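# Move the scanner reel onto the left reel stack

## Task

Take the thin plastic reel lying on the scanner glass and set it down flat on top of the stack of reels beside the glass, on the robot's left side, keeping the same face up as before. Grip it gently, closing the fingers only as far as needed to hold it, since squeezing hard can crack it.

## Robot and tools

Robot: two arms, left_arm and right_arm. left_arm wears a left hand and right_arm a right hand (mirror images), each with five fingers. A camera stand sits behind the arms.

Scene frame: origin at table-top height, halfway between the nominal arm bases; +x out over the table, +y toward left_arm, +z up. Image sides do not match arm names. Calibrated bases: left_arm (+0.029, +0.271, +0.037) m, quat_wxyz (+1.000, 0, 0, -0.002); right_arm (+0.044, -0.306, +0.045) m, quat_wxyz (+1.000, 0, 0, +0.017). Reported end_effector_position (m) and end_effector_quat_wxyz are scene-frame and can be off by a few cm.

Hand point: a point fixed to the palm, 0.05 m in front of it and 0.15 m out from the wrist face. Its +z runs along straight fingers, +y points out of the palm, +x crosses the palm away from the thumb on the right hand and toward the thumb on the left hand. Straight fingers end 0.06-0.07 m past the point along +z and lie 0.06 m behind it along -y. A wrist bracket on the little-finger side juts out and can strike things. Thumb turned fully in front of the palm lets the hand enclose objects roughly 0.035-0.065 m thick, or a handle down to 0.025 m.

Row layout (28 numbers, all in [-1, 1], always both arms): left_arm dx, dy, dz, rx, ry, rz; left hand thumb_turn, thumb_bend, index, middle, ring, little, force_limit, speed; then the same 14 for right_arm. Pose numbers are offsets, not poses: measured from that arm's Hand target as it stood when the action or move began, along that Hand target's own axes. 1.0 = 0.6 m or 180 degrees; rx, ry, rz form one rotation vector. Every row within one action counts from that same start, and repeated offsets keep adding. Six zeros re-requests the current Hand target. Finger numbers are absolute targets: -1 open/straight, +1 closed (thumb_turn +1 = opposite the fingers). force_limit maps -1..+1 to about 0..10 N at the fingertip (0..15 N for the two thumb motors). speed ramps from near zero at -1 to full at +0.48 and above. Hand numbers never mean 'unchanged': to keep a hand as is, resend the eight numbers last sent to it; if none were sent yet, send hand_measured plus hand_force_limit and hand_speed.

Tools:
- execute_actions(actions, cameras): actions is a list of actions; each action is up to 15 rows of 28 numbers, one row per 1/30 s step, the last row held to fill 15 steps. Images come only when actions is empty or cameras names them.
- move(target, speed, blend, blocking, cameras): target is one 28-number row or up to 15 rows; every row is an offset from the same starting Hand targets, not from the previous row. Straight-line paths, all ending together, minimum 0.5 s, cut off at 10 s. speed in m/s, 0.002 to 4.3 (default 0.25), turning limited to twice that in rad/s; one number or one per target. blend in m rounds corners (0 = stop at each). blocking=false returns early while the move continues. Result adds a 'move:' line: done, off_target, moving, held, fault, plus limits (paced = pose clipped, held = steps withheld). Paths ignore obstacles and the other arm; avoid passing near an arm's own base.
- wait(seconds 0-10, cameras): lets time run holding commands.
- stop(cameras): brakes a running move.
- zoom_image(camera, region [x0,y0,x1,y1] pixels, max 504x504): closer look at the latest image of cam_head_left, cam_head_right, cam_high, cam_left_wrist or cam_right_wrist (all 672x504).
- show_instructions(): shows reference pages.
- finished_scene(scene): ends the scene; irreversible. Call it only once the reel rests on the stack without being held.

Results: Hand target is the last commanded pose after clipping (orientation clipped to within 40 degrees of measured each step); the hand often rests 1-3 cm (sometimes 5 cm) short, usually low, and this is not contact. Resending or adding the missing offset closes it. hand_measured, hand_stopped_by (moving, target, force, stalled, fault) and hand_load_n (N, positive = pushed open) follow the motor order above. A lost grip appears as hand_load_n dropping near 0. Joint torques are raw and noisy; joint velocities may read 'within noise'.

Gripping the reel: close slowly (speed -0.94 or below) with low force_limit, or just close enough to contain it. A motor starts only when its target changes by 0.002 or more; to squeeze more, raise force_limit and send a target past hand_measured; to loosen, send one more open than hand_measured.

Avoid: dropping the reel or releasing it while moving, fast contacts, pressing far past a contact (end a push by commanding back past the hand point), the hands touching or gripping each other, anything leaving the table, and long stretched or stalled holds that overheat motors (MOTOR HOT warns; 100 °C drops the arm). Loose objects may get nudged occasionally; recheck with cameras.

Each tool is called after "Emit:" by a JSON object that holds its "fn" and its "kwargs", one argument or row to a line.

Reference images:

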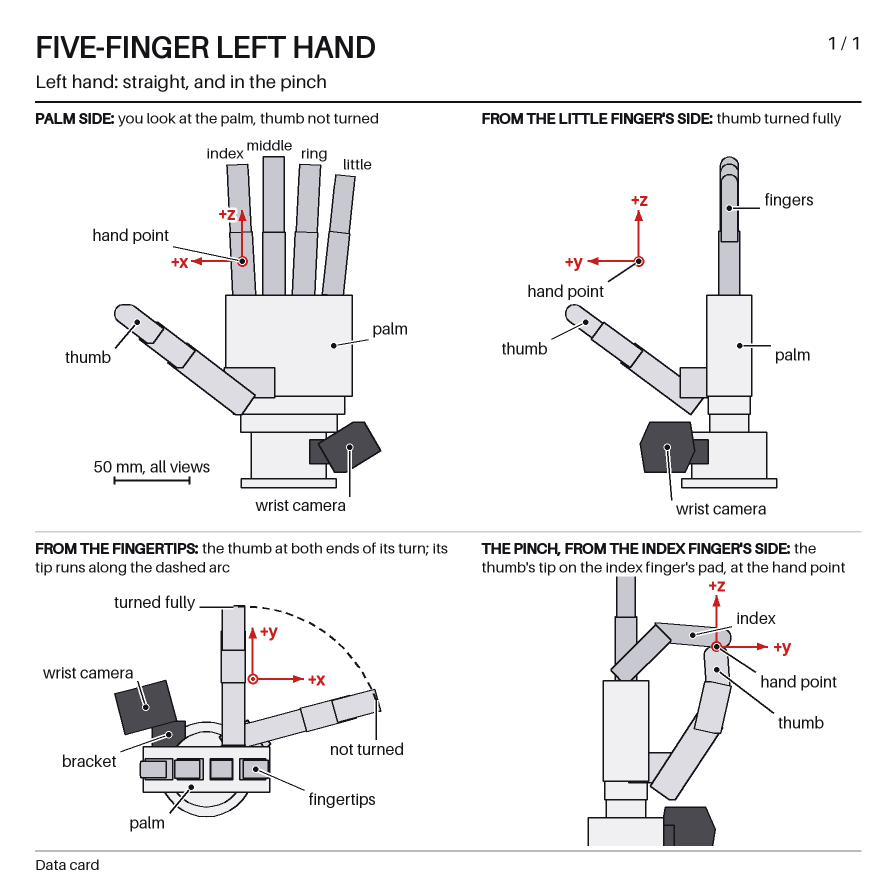

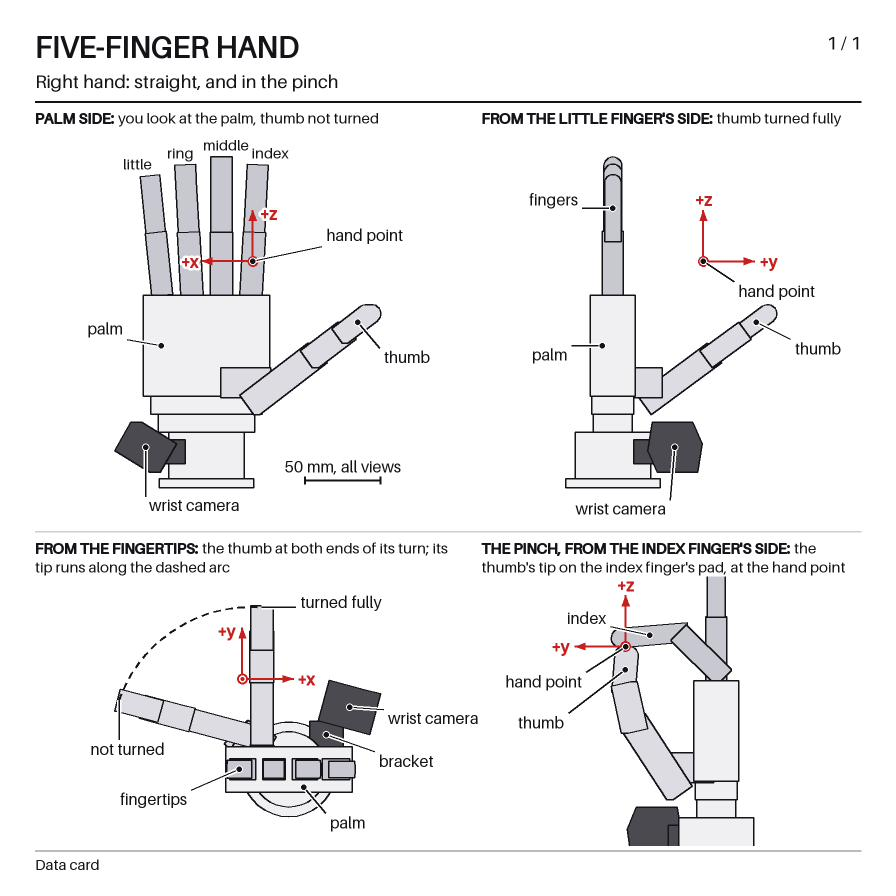

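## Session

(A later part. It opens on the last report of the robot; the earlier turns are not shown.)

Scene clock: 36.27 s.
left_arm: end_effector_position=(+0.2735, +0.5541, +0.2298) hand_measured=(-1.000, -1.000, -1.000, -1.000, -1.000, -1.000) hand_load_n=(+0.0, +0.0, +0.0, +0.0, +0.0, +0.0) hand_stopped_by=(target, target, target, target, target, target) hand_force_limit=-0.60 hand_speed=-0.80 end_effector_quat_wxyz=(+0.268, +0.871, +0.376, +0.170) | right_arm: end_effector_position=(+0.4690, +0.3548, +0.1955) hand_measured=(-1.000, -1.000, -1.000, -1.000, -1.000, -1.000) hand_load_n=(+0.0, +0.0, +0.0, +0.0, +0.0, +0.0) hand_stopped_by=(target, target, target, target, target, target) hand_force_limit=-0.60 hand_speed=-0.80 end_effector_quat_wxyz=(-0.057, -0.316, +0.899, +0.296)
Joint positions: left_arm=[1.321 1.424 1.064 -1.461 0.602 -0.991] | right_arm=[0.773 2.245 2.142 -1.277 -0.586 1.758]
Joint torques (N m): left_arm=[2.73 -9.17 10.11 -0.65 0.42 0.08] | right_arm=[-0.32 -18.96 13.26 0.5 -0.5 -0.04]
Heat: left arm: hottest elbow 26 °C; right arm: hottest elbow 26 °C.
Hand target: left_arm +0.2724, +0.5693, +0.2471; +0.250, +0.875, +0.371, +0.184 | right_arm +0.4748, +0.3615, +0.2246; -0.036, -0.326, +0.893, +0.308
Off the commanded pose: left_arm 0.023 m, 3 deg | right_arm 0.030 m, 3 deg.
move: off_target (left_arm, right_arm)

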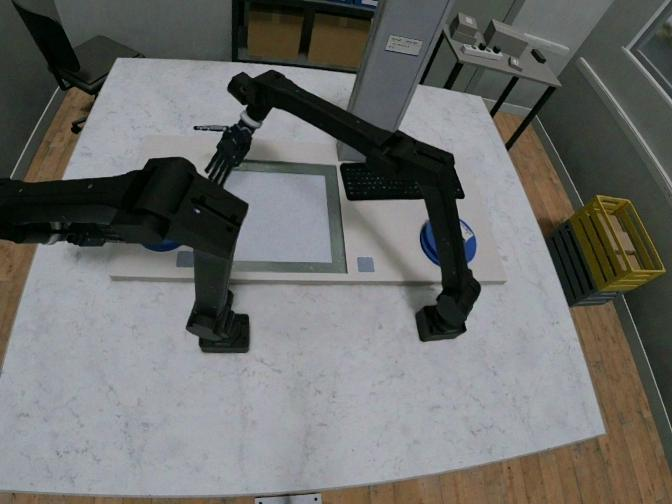

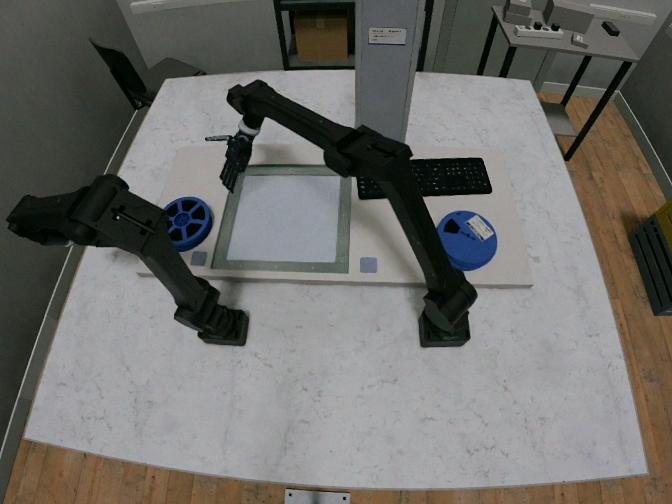

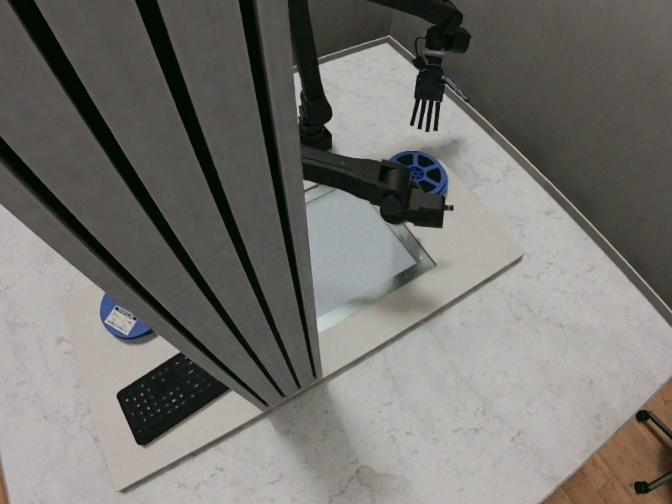

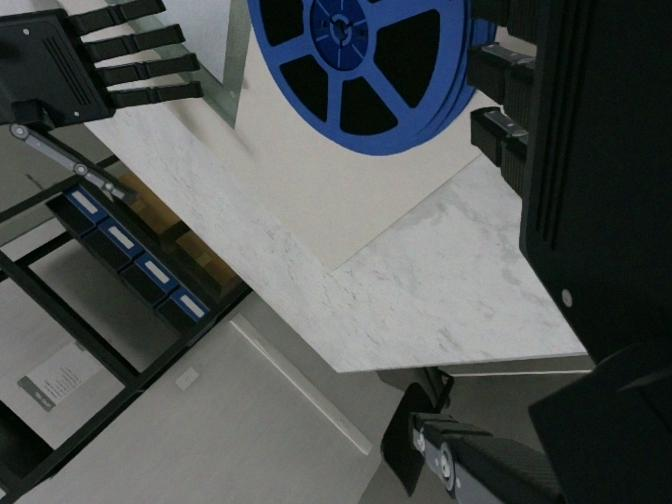

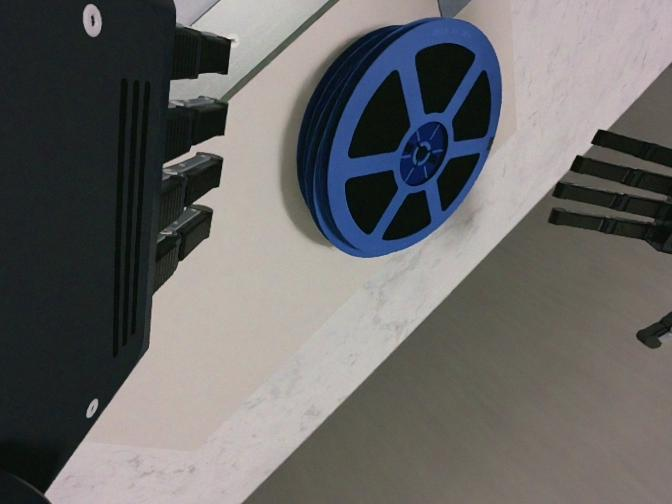

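Emit:
{"fn": "move", "kwargs": {
  "target": [
    [-0.2905,0.1452,0.1001,-0.006,-0.0255,0.0359,-1,-1,-1,-1,-1,-1,-0.6,-0.8,0,0,0,0,0,0,-1,-1,-1,-1,-1,-1,-0.6,-0.8],
    [-0.3074,0.0735,0.2011,-0.006,-0.0255,0.0359,-1,-1,-1,-1,-1,-1,-0.6,-0.8,0,0,0,0,0,0,-1,-1,-1,-1,-1,-1,-0.6,-0.8]
  ],
  "speed": [0.15,0.08],
  "blend": [0.01,0],
  "cameras": ["cam_head_right","cam_left_wrist","cam_right_wrist","cam_high"]
}}

Emit:
{"fn": "zoom_image", "kwargs": {
  "camera": "cam_head_right",
  "region": [120, 150, 260, 270]
}}

Emit:
{"fn": "zoom_image", "kwargs": {
  "camera": "cam_right_wrist",
  "region": [200, 0, 600, 300]
}}

Scene clock: 40.77 s.
left_arm: end_effector_position=(+0.2359, +0.3732, +0.1533) hand_measured=(-1.000, -1.000, -1.000, -1.000, -1.000, -1.000) hand_load_n=(+0.0, +0.0, +0.0, +0.0, +0.0, +0.0) hand_stopped_by=(target, target, target, target, target, target) hand_force_limit=-0.60 hand_speed=-0.80 end_effector_quat_wxyz=(+0.261, +0.896, +0.319, +0.168) | right_arm: end_effector_position=(+0.4689, +0.3547, +0.1955) hand_measured=(-1.000, -1.000, -1.000, -1.000, -1.000, -1.000) hand_load_n=(+0.0, +0.0, +0.0, +0.0, +0.0, +0.0) hand_stopped_by=(target, target, target, target, target, target) hand_force_limit=-0.60 hand_speed=-0.80 end_effector_quat_wxyz=(-0.057, -0.317, +0.899, +0.296)
Joint positions: left_arm=[1.253 1.03 0.527 -1.303 0.591 -0.933] | right_arm=[0.773 2.245 2.142 -1.278 -0.586 1.758]
Joint torques (N m): left_arm=[0.15 -1.26 5.61 0.18 0.47 0.01] | right_arm=[-0.32 -19.02 13.26 0.47 -0.5 -0.05]
Heat: left arm: hottest elbow 26 °C; right arm: hottest elbow 26 °C.
Hand target: left_arm +0.2372, +0.3697, +0.1499; +0.262, +0.899, +0.309, +0.166 | right_arm +0.4748, +0.3615, +0.2245; -0.036, -0.326, +0.893, +0.308
Off the commanded pose: left_arm 0.005 m, 1 deg | right_arm 0.030 m, 3 deg.
move: off_target (right_arm)
Images, in order (width x height): cam_head_right 672x504, cam_high 672x504, cam_left_wrist 672x504, cam_right_wrist 672x504.

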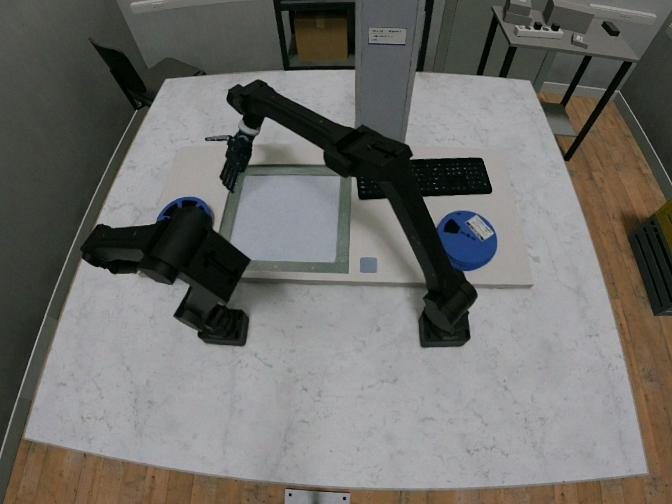

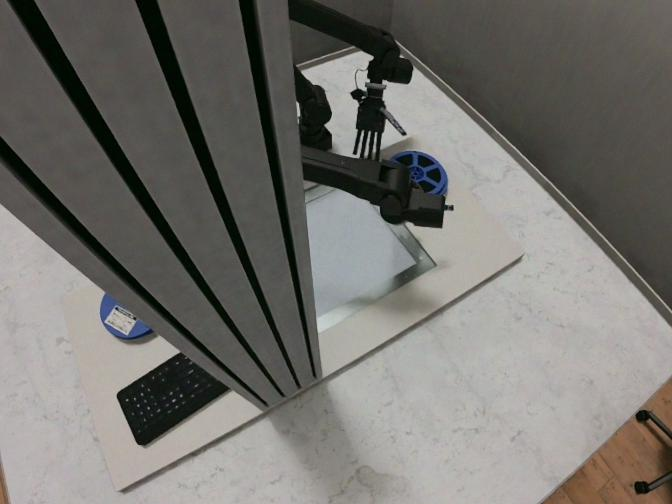

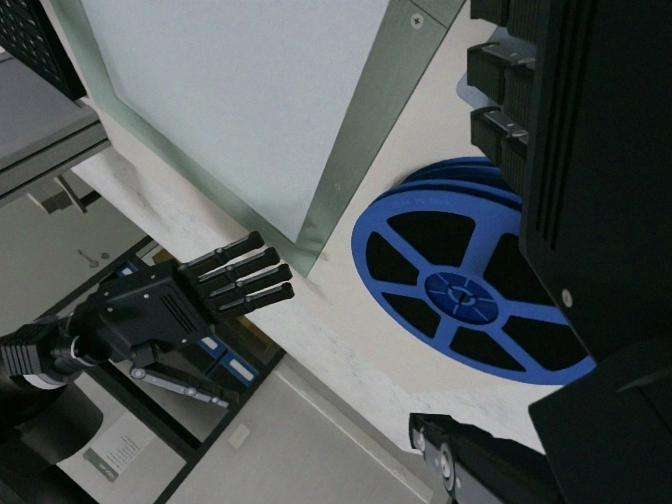

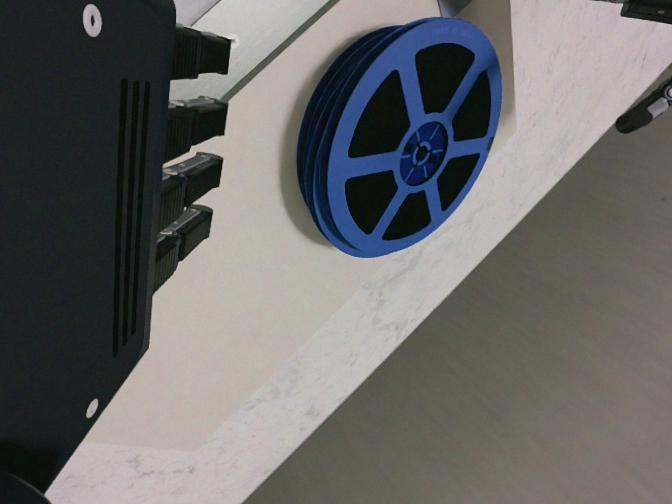

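Scaled by 3.600 from the camera's 672x504 image, which has a finer 960x720 frame.

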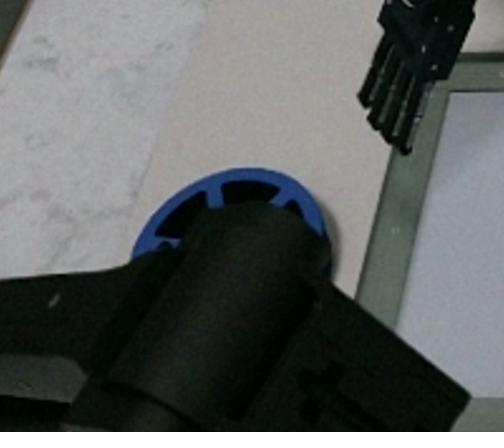

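Scaled by 1.260 from the camera's 672x504 image, which has a finer 960x720 frame.

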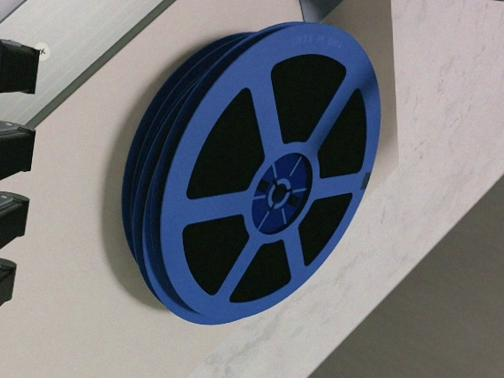

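Emit:
{"fn": "move", "kwargs": {
  "target": [0.0411,0,0.0069,0,0,0,-1,-1,-1,-1,-1,-1,-0.6,-0.8,0,0,0,0,0,0,-1,-1,-1,-1,-1,-1,-0.6,-0.8],
  "speed": 0.04,
  "cameras": ["cam_head_right","cam_left_wrist","cam_right_wrist"]
}}

Scene clock: 42.40 s.
left_arm: end_effector_position=(+0.2490, +0.3727, +0.1426) hand_measured=(-1.000, -1.000, -1.000, -1.000, -1.000, -1.000) hand_load_n=(+0.0, +0.0, +0.0, +0.0, +0.0, +0.0) hand_stopped_by=(target, target, target, target, target, target) hand_force_limit=-0.60 hand_speed=-0.80 end_effector_quat_wxyz=(+0.272, +0.896, +0.315, +0.157) | right_arm: end_effector_position=(+0.4689, +0.3547, +0.1955) hand_measured=(-1.000, -1.000, -1.000, -1.000, -1.000, -1.000) hand_load_n=(+0.0, +0.0, +0.0, +0.0, +0.0, +0.0) hand_stopped_by=(target, target, target, target, target, target) hand_force_limit=-0.60 hand_speed=-0.80 end_effector_quat_wxyz=(-0.057, -0.317, +0.899, +0.296)
Joint positions: left_arm=[1.189 1.087 0.527 -1.242 0.601 -0.989] | right_arm=[0.773 2.245 2.142 -1.278 -0.586 1.758]
Joint torques (N m): left_arm=[0.32 -1.85 8.36 0.24 0.63 -0.19] | right_arm=[-0.32 -19.08 13.27 0.47 -0.5 -0.05]
Heat: left arm: hottest elbow 26 °C; right arm: hottest elbow 27 °C.
Hand target: left_arm +0.2577, +0.3841, +0.1499; +0.262, +0.899, +0.309, +0.166 | right_arm +0.4748, +0.3615, +0.2245; -0.036, -0.326, +0.893, +0.308
Off the commanded pose: left_arm 0.016 m, 2 deg | right_arm 0.030 m, 3 deg.
move: off_target (left_arm, right_arm)
Images, in order (width x height): cam_head_right 672x504, cam_left_wrist 672x504, cam_right_wrist 672x504.

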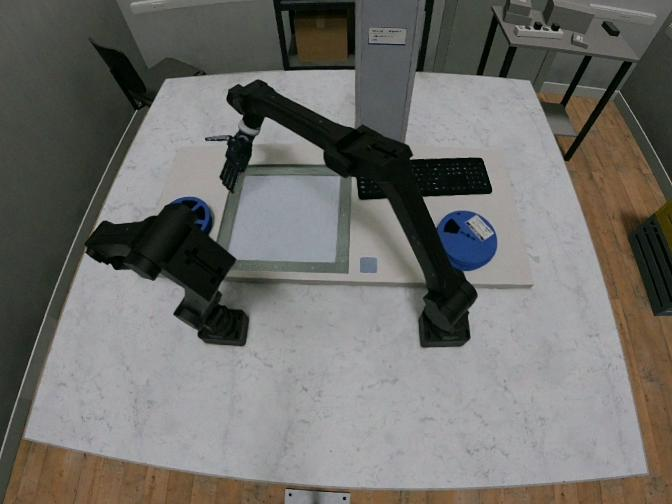

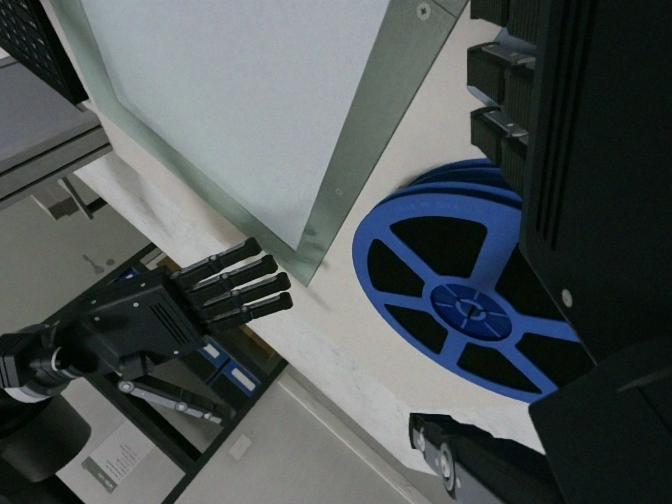

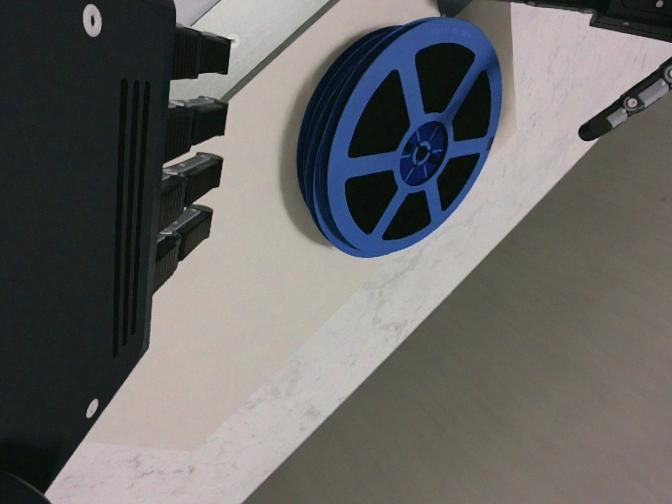

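Emit:
{"fn": "zoom_image", "kwargs": {
  "camera": "cam_right_wrist",
  "region": [220, 0, 620, 300]
}}

Scaled by 1.260 from the camera's 672x504 image, which has a finer 960x720 frame.

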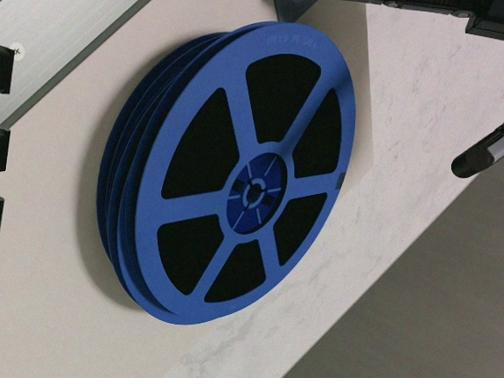

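Emit:
{"fn": "move", "kwargs": {
  "target": [0.0246,0.0143,-0.0161,0,0,0,-1,-1,-1,-1,-1,-1,-0.6,-0.8,0,0,0,0,0,0,-1,-1,-1,-1,-1,-1,-0.6,-0.8],
  "speed": 0.04,
  "cameras": ["cam_left_wrist","cam_right_wrist"]
}}

Emit:
{"fn": "zoom_image", "kwargs": {
  "camera": "cam_right_wrist",
  "region": [220, 0, 620, 300]
}}

Scene clock: 43.83 s.
left_arm: end_effector_position=(+0.2592, +0.3795, +0.1518) hand_measured=(-1.000, -1.000, -1.000, -1.000, -1.000, -1.000) hand_load_n=(+0.0, +0.0, -0.5, +0.0, +0.0, +0.0) hand_stopped_by=(target, target, target, target, target, target) hand_force_limit=-0.60 hand_speed=-0.80 end_effector_quat_wxyz=(+0.269, +0.897, +0.314, +0.160) | right_arm: end_effector_position=(+0.4689, +0.3547, +0.1955) hand_measured=(-1.000, -1.000, -1.000, -1.000, -1.000, -1.000) hand_load_n=(+0.0, +0.0, +0.0, +0.0, +0.0, +0.0) hand_stopped_by=(target, target, target, target, target, target) hand_force_limit=-0.60 hand_speed=-0.80 end_effector_quat_wxyz=(-0.057, -0.317, +0.899, +0.296)
Joint positions: left_arm=[1.159 1.091 0.56 -1.242 0.607 -1.026] | right_arm=[0.773 2.245 2.142 -1.278 -0.586 1.758]
Joint torques (N m): left_arm=[0.26 -2.14 9.5 -0.49 0.63 -0.18] | right_arm=[-0.32 -19.08 13.27 0.47 -0.5 -0.05]
Heat: left arm: hottest elbow 26 °C; right arm: hottest elbow 27 °C.
Hand target: left_arm +0.2684, +0.3913, +0.1647; +0.262, +0.899, +0.309, +0.166 | right_arm +0.4748, +0.3615, +0.2245; -0.036, -0.326, +0.893, +0.308
Off the commanded pose: left_arm 0.020 m, 1 deg | right_arm 0.030 m, 3 deg.
move: off_target (left_arm, right_arm)
Images, in order (width x height): cam_left_wrist 672x504, cam_right_wrist 672x504.

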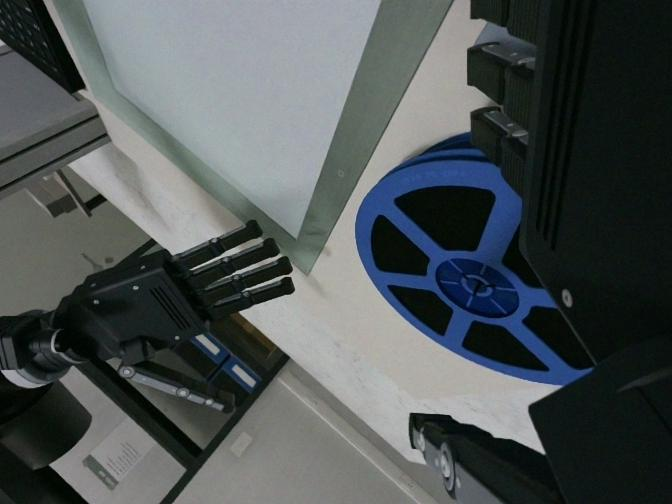

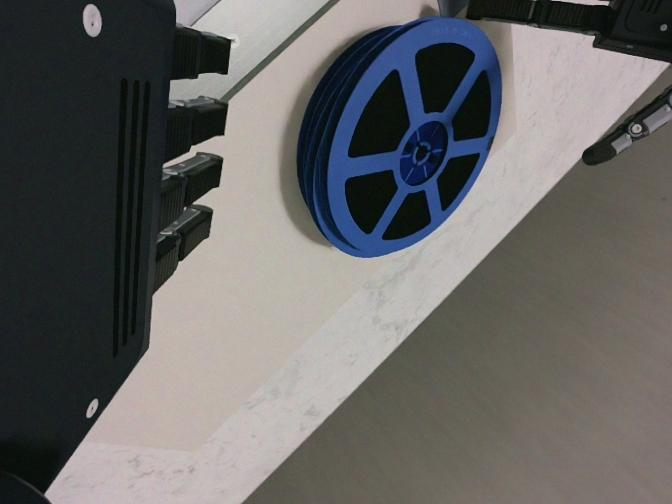

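Scaled by 1.260 from the camera's 672x504 image, which has a finer 960x720 frame.

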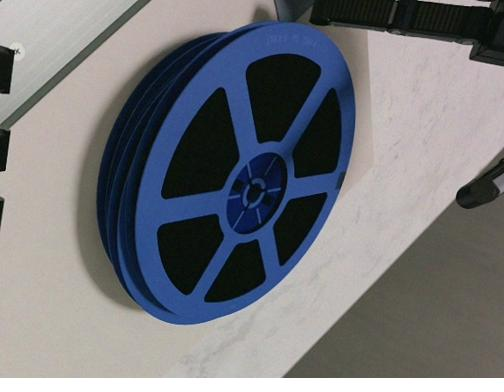

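Emit:
{"fn": "move", "kwargs": {
  "target": [0.0197,0,0.0033,0,0,0,-1,-1,-1,-1,-1,-1,-0.6,-0.8,0,0,0,0,0,0,-1,-1,-1,-1,-1,-1,-0.6,-0.8],
  "speed": 0.03,
  "cameras": ["cam_left_wrist","cam_right_wrist"]
}}

Emit:
{"fn": "zoom_image", "kwargs": {
  "camera": "cam_right_wrist",
  "region": [220, 0, 620, 300]
}}

Scene clock: 45.13 s.
left_arm: end_effector_position=(+0.2659, +0.3820, +0.1527) hand_measured=(-1.000, -1.000, -1.000, -1.000, -1.000, -1.000) hand_load_n=(-0.5, +0.0, +0.0, +0.0, +0.0, +0.0) hand_stopped_by=(target, target, target, target, target, target) hand_force_limit=-0.60 hand_speed=-0.80 end_effector_quat_wxyz=(+0.276, +0.895, +0.317, +0.152) | right_arm: end_effector_position=(+0.4689, +0.3547, +0.1955) hand_measured=(-1.000, -1.000, -1.000, -1.000, -1.000, -1.000) hand_load_n=(+0.0, -0.5, +0.0, +0.0, +0.0, +0.0) hand_stopped_by=(target, target, target, target, target, target) hand_force_limit=-0.60 hand_speed=-0.80 end_effector_quat_wxyz=(-0.057, -0.317, +0.899, +0.296)
Joint positions: left_arm=[1.135 1.118 0.579 -1.242 0.61 -1.053] | right_arm=[0.773 2.245 2.142 -1.278 -0.586 1.758]
Joint torques (N m): left_arm=[0.26 -2.55 9.59 0.25 0.64 -0.21] | right_arm=[-0.32 -19.02 13.27 0.47 -0.5 -0.05]
Heat: left arm: hottest elbow 26 °C; right arm: hottest elbow 27 °C.
Hand target: left_arm +0.2782, +0.3982, +0.1646; +0.262, +0.899, +0.309, +0.166 | right_arm +0.4748, +0.3615, +0.2245; -0.036, -0.326, +0.893, +0.308
Off the commanded pose: left_arm 0.024 m, 3 deg | right_arm 0.030 m, 3 deg.
move: off_target (left_arm, right_arm)
Images, in order (width x height): cam_left_wrist 672x504, cam_right_wrist 672x504.

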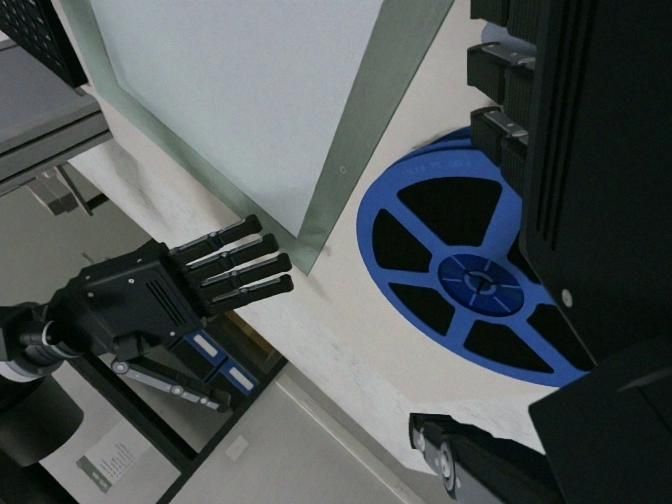

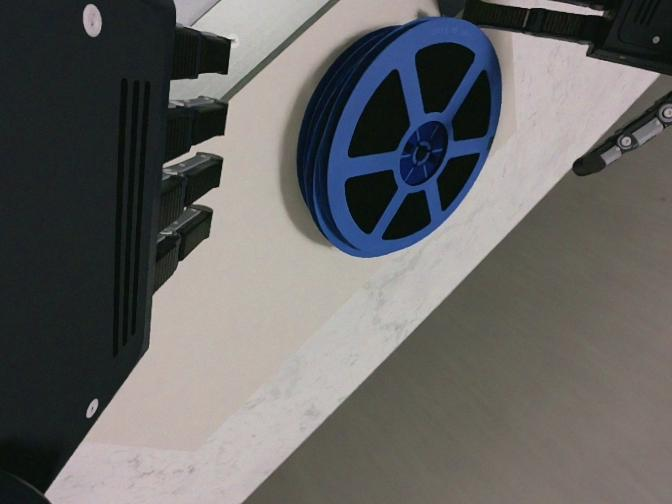

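Scaled by 1.260 from the camera's 672x504 image, which has a finer 960x720 frame.

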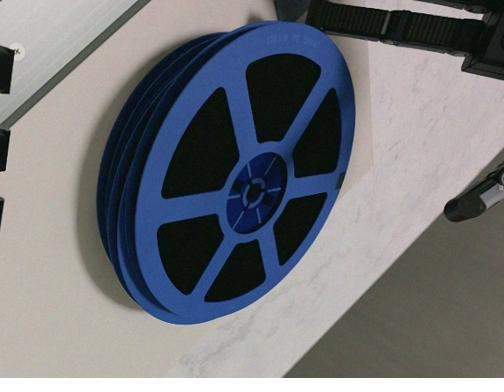

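Emit:
{"fn": "zoom_image", "kwargs": {
  "camera": "cam_right_wrist",
  "region": [360, 0, 560, 150]
}}

Emit:
{"fn": "zoom_image", "kwargs": {
  "camera": "cam_left_wrist",
  "region": [340, 80, 640, 305]
}}

Scaled by 2.520 from the camera's 672x504 image, which has a finer 960x720 frame.

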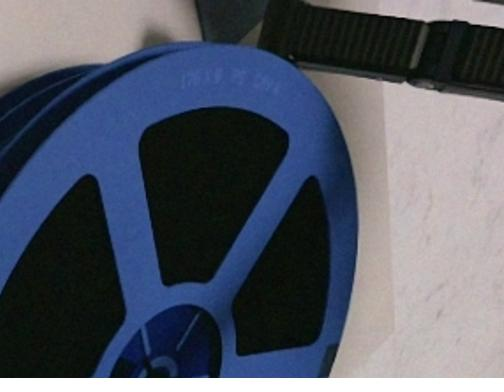

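Scaled by 1.680 from the camera's 672x504 image, which has a finer 960x720 frame.

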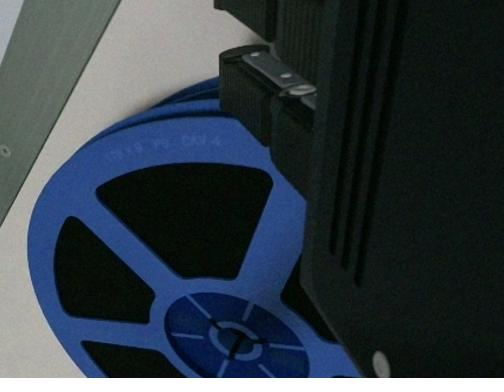

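Emit:
{"fn": "move", "kwargs": {
  "target": [0.0164,0,0.0027,0,0,0,-1,-1,-1,-1,-1,-1,-0.6,-0.8,0,0,0,0,0,0,-1,-1,-1,-1,-1,-1,-0.6,-0.8],
  "speed": 0.03,
  "cameras": ["cam_left_wrist","cam_right_wrist"]
}}

Emit:
{"fn": "zoom_image", "kwargs": {
  "camera": "cam_right_wrist",
  "region": [360, 0, 560, 150]
}}

Emit:
{"fn": "zoom_image", "kwargs": {
  "camera": "cam_right_wrist",
  "region": [220, 0, 620, 300]
}}

Scene clock: 46.53 s.
left_arm: end_effector_position=(+0.2730, +0.3869, +0.1526) hand_measured=(-1.000, -1.000, -1.000, -1.000, -1.000, -1.000) hand_load_n=(+0.0, +0.0, -0.5, +0.0, +0.0, +0.0) hand_stopped_by=(target, target, target, target, target, target) hand_force_limit=-0.60 hand_speed=-0.80 end_effector_quat_wxyz=(+0.277, +0.895, +0.317, +0.150) | right_arm: end_effector_position=(+0.4689, +0.3547, +0.1955) hand_measured=(-1.000, -1.000, -1.000, -1.000, -1.000, -1.000) hand_load_n=(+0.0, +0.0, +0.0, +0.0, +0.0, +0.0) hand_stopped_by=(target, target, target, target, target, target) hand_force_limit=-0.60 hand_speed=-0.80 end_effector_quat_wxyz=(-0.057, -0.317, +0.899, +0.296)
Joint positions: left_arm=[1.116 1.141 0.596 -1.225 0.613 -1.075] | right_arm=[0.773 2.245 2.142 -1.278 -0.586 1.758]
Joint torques (N m): left_arm=[0.21 -2.9 9.66 0.35 0.66 -0.21] | right_arm=[-0.32 -19.02 13.27 0.47 -0.5 -0.05]
Heat: left arm: hottest elbow 26 °C; right arm: hottest elbow 27 °C.
Hand target: left_arm +0.2864, +0.4040, +0.1648; +0.262, +0.899, +0.309, +0.166 | right_arm +0.4748, +0.3615, +0.2245; -0.036, -0.326, +0.893, +0.308
Off the commanded pose: left_arm 0.025 m, 3 deg | right_arm 0.030 m, 3 deg.
move: off_target (left_arm, right_arm)
Images, in order (width x height): cam_left_wrist 672x504, cam_right_wrist 672x504.

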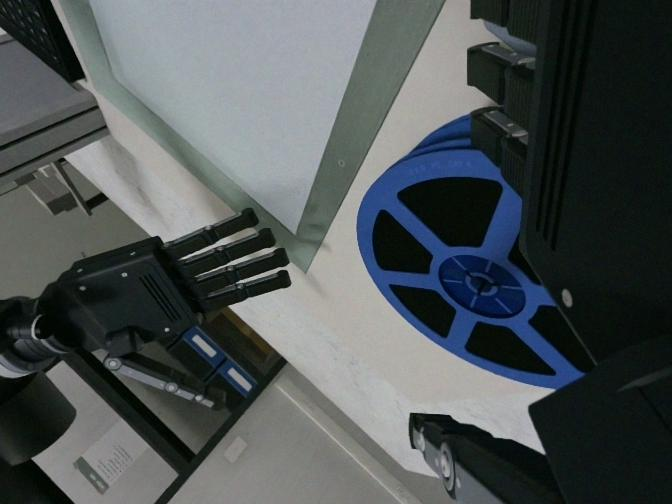

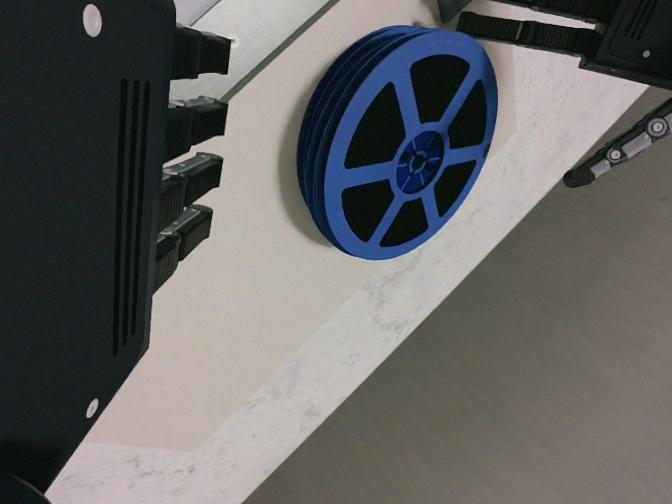

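Scaled by 2.520 from the camera's 672x504 image, which has a finer 960x720 frame.

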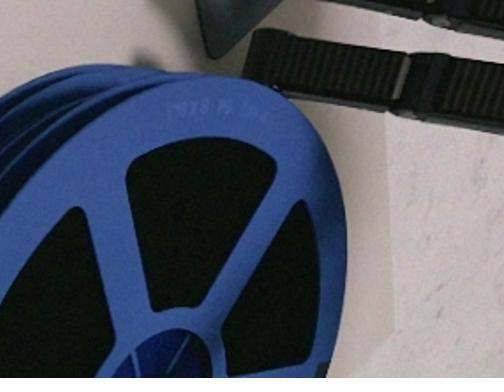

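Scaled by 1.260 from the camera's 672x504 image, which has a finer 960x720 frame.

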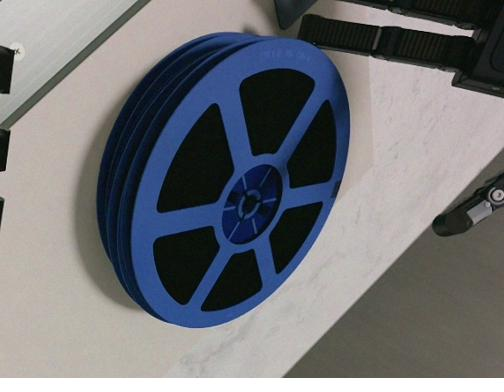

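Emit:
{"fn": "zoom_image", "kwargs": {
  "camera": "cam_right_wrist",
  "region": [280, 10, 480, 160]
}}

Emit:
{"fn": "zoom_image", "kwargs": {
  "camera": "cam_right_wrist",
  "region": [280, 140, 480, 290]
}}

Scaled by 2.520 from the camera's 672x504 image, which has a finer 960x720 frame.

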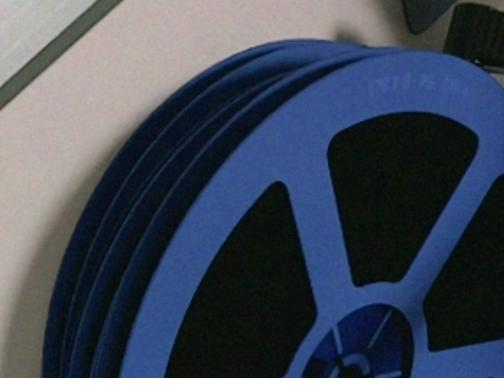

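Scaled by 2.520 from the camera's 672x504 image, which has a finer 960x720 frame.

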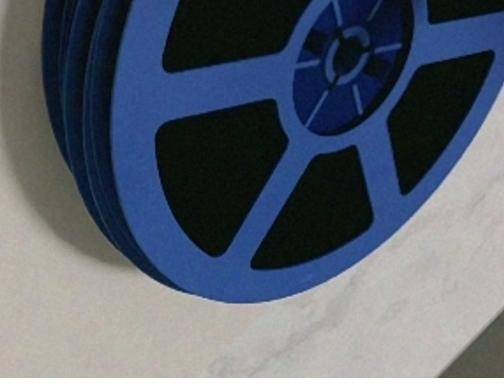

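Emit:
{"fn": "move", "kwargs": {
  "target": [0.0123,0,0.002,0,0,0,-1,-1,-1,-1,-1,-1,-0.6,-0.8,0,0,0,0,0,0,-1,-1,-1,-1,-1,-1,-0.6,-0.8],
  "speed": 0.03,
  "cameras": ["cam_right_wrist", "cam_head_right"]
}}

Emit:
{"fn": "zoom_image", "kwargs": {
  "camera": "cam_right_wrist",
  "region": [360, 0, 560, 150]
}}

Emit:
{"fn": "zoom_image", "kwargs": {
  "camera": "cam_right_wrist",
  "region": [220, 0, 620, 300]
}}

Scene clock: 47.83 s.
left_arm: end_effector_position=(+0.2780, +0.3903, +0.1520) hand_measured=(-1.000, -1.000, -1.000, -1.000, -1.000, -1.000) hand_load_n=(+0.0, +0.0, +0.0, +0.0, +0.0, +0.0) hand_stopped_by=(target, target, target, target, target, target) hand_force_limit=-0.60 hand_speed=-0.80 end_effector_quat_wxyz=(+0.278, +0.895, +0.317, +0.148) | right_arm: end_effector_position=(+0.4689, +0.3547, +0.1955) hand_measured=(-1.000, -1.000, -1.000, -1.000, -1.000, -1.000) hand_load_n=(+0.0, +0.0, +0.0, +0.0, +0.0, +0.0) hand_stopped_by=(target, target, target, target, target, target) hand_force_limit=-0.60 hand_speed=-0.80 end_effector_quat_wxyz=(-0.057, -0.317, +0.899, +0.296)
Joint positions: left_arm=[1.103 1.159 0.607 -1.214 0.614 -1.091] | right_arm=[0.773 2.245 2.142 -1.278 -0.586 1.758]
Joint torques (N m): left_arm=[0.21 -3.08 9.74 0.46 0.69 -0.22] | right_arm=[-0.32 -19.08 13.27 0.47 -0.5 -0.05]
Heat: left arm: hottest elbow 26 °C; right arm: hottest elbow 27 °C.
Hand target: left_arm +0.2924, +0.4082, +0.1647; +0.262, +0.899, +0.309, +0.166 | right_arm +0.4748, +0.3615, +0.2245; -0.036, -0.326, +0.893, +0.308
Off the commanded pose: left_arm 0.026 m, 3 deg | right_arm 0.030 m, 3 deg.
move: off_target (left_arm, right_arm)
Images, in order (width x height): cam_head_right 672x504, cam_right_wrist 672x504.

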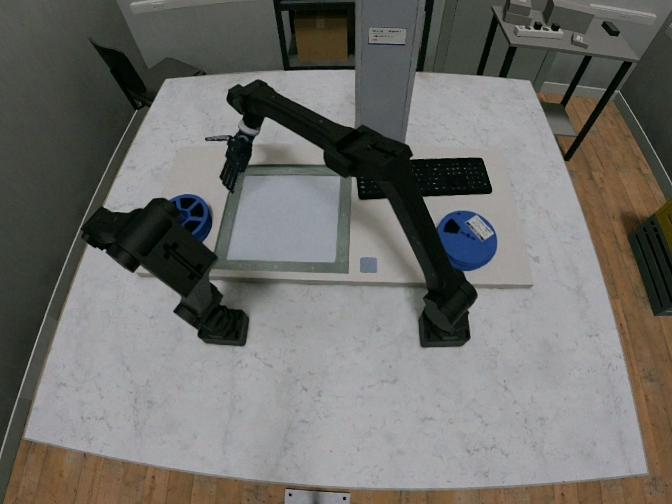

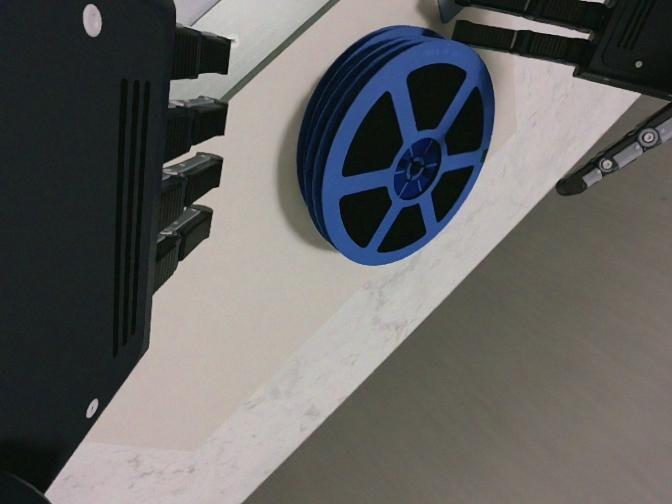

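Scaled by 2.520 from the camera's 672x504 image, which has a finer 960x720 frame.

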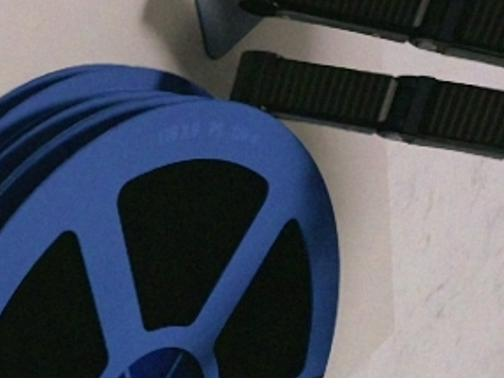

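Scaled by 1.260 from the camera's 672x504 image, which has a finer 960x720 frame.

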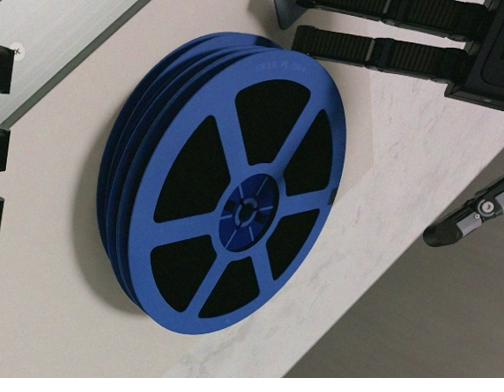

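Emit:
{"fn": "zoom_image", "kwargs": {
  "camera": "cam_right_wrist",
  "region": [340, 10, 460, 100]
}}

Emit:
{"fn": "zoom_image", "kwargs": {
  "camera": "cam_right_wrist",
  "region": [290, 180, 410, 270]
}}

Emit:
{"fn": "zoom_image", "kwargs": {
  "camera": "cam_head_right",
  "region": [150, 180, 230, 240]
}}

Scaled by 4.200 from the camera's 672x504 image, which has a finer 960x720 frame.

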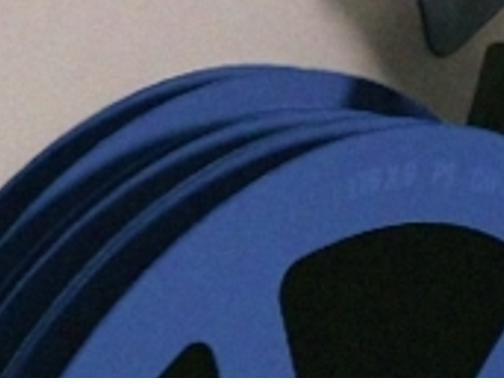

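Scaled by 4.200 from the camera's 672x504 image, which has a finer 960x720 frame.

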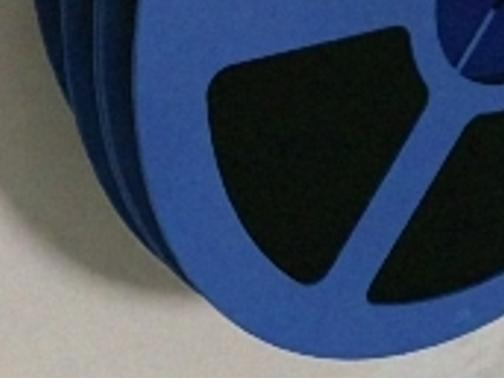

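Scaled by 6.300 from the camera's 672x504 image, which has a finer 960x720 frame.

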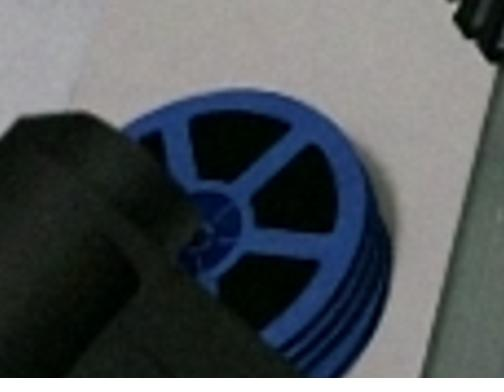

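Emit:
{"fn": "move", "kwargs": {
  "target": [
    [-0.0986,0,-0.0165,0,0,0,-1,-1,-1,-1,-1,-1,-0.6,-0.8,0,0,0,0,0,0,-1,-1,-1,-1,-1,-1,-0.6,-0.8],
    [-0.1305,0.1148,-0.1863,0,0,0,-1,-1,-1,-1,-1,-1,-0.6,-0.8,0,0,0,0,0,0,-1,-1,-1,-1,-1,-1,-0.6,-0.8]
  ],
  "speed": [0.06,0.2],
  "blend": [0.01,0],
  "cameras": ["cam_left_wrist","cam_right_wrist", "cam_head_right","cam_head_left"]
}}

Emit:
{"fn": "zoom_image", "kwargs": {
  "camera": "cam_right_wrist",
  "region": [280, 0, 520, 270]
}}

Emit:
{"fn": "zoom_image", "kwargs": {
  "camera": "cam_head_right",
  "region": [150, 180, 230, 240]
}}

Scene clock: 50.90 s.
left_arm: end_effector_position=(+0.2186, +0.3433, +0.2606) hand_measured=(-1.000, -1.000, -1.000, -1.000, -1.000, -1.000) hand_load_n=(+0.0, +0.0, +0.0, +0.0, +0.0, +0.0) hand_stopped_by=(target, target, target, target, target, target) hand_force_limit=-0.60 hand_speed=-0.80 end_effector_quat_wxyz=(+0.207, +0.908, +0.309, +0.194) | right_arm: end_effector_position=(+0.4689, +0.3547, +0.1955) hand_measured=(-1.000, -1.000, -1.000, -1.000, -1.000, -1.000) hand_load_n=(+0.0, +0.0, +0.0, +0.0, +0.0, +0.0) hand_stopped_by=(target, target, target, target, target, target) hand_force_limit=-0.60 hand_speed=-0.80 end_effector_quat_wxyz=(-0.057, -0.317, +0.899, +0.296)
Joint positions: left_arm=[1.28 0.715 0.695 -1.677 0.563 -0.915] | right_arm=[0.773 2.245 2.142 -1.278 -0.586 1.758]
Joint torques (N m): left_arm=[2.84 0.09 11.33 -0.36 0.39 0.09] | right_arm=[-0.32 -19.08 13.26 0.47 -0.5 -0.05]
Heat: left arm: hottest elbow 26 °C; right arm: hottest elbow 27 °C.
Hand target: left_arm +0.2143, +0.3528, +0.2839; +0.262, +0.899, +0.309, +0.166 | right_arm +0.4748, +0.3615, +0.2245; -0.036, -0.326, +0.893, +0.308
Off the commanded pose: left_arm 0.025 m, 7 deg | right_arm 0.030 m, 3 deg.
joint sent to its limit (left arm) — joint 4 (wrist pitch), lower limit. The joint targets are off in position and orientation.
move: off_target (left_arm, right_arm)
Images, in order (width x height): cam_head_left 672x504, cam_head_right 672x504, cam_left_wrist 672x504, cam_right_wrist 672x504.

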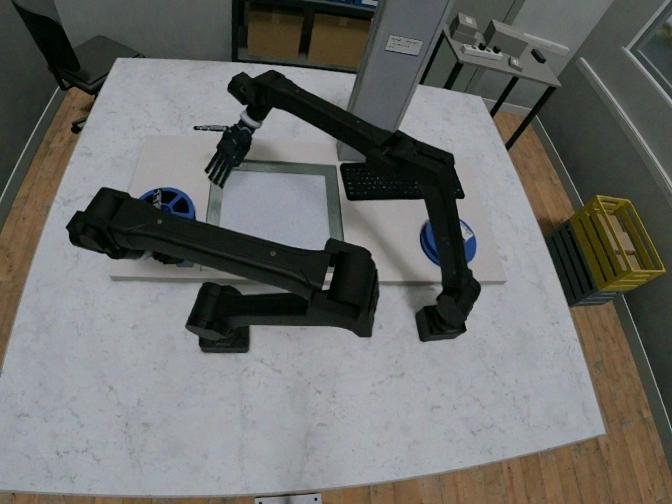

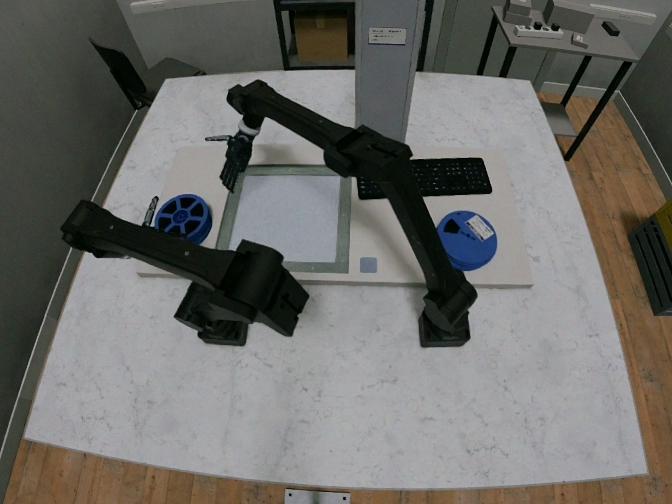

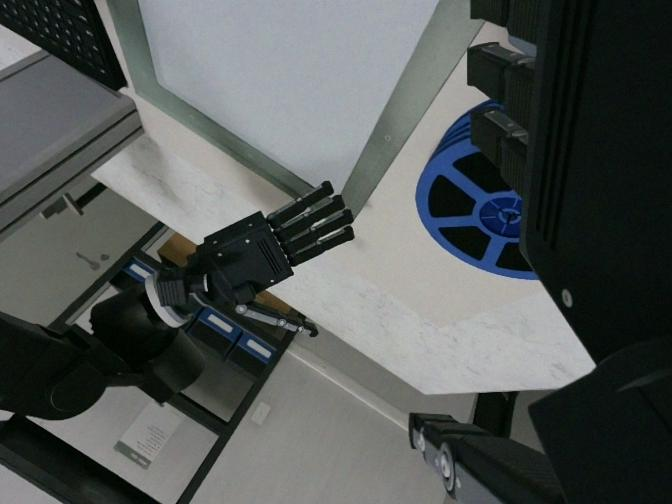

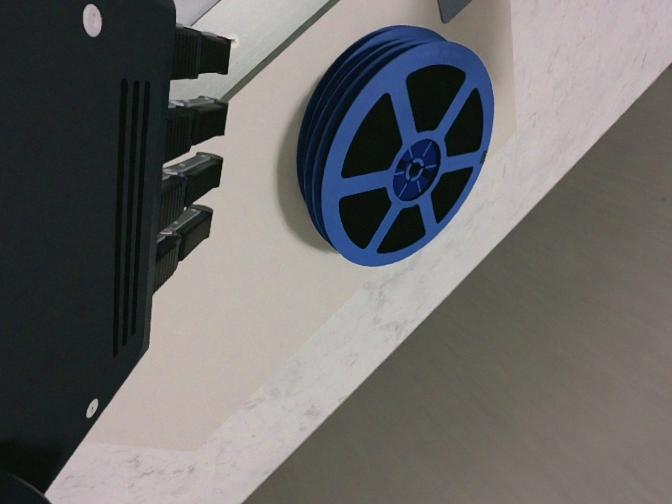

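Scaled by 1.867 from the camera's 672x504 image, which has a finer 960x720 frame.

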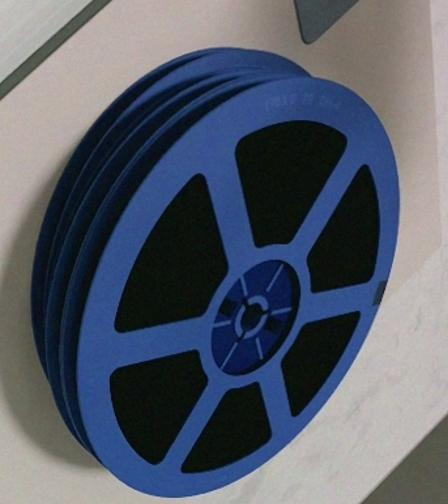

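Scaled by 6.300 from the camera's 672x504 image, which has a finer 960x720 frame.

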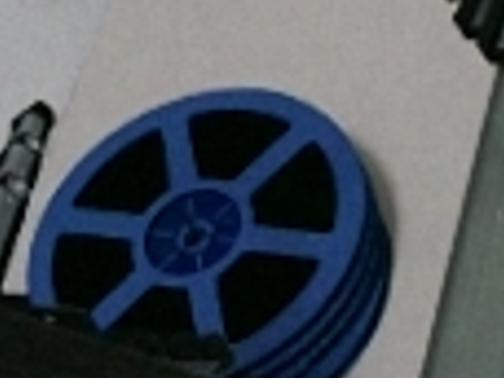

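Emit:
{"fn": "finished_scene", "kwargs": {
  "scene": 2
}}

The scene is finished: the task was done.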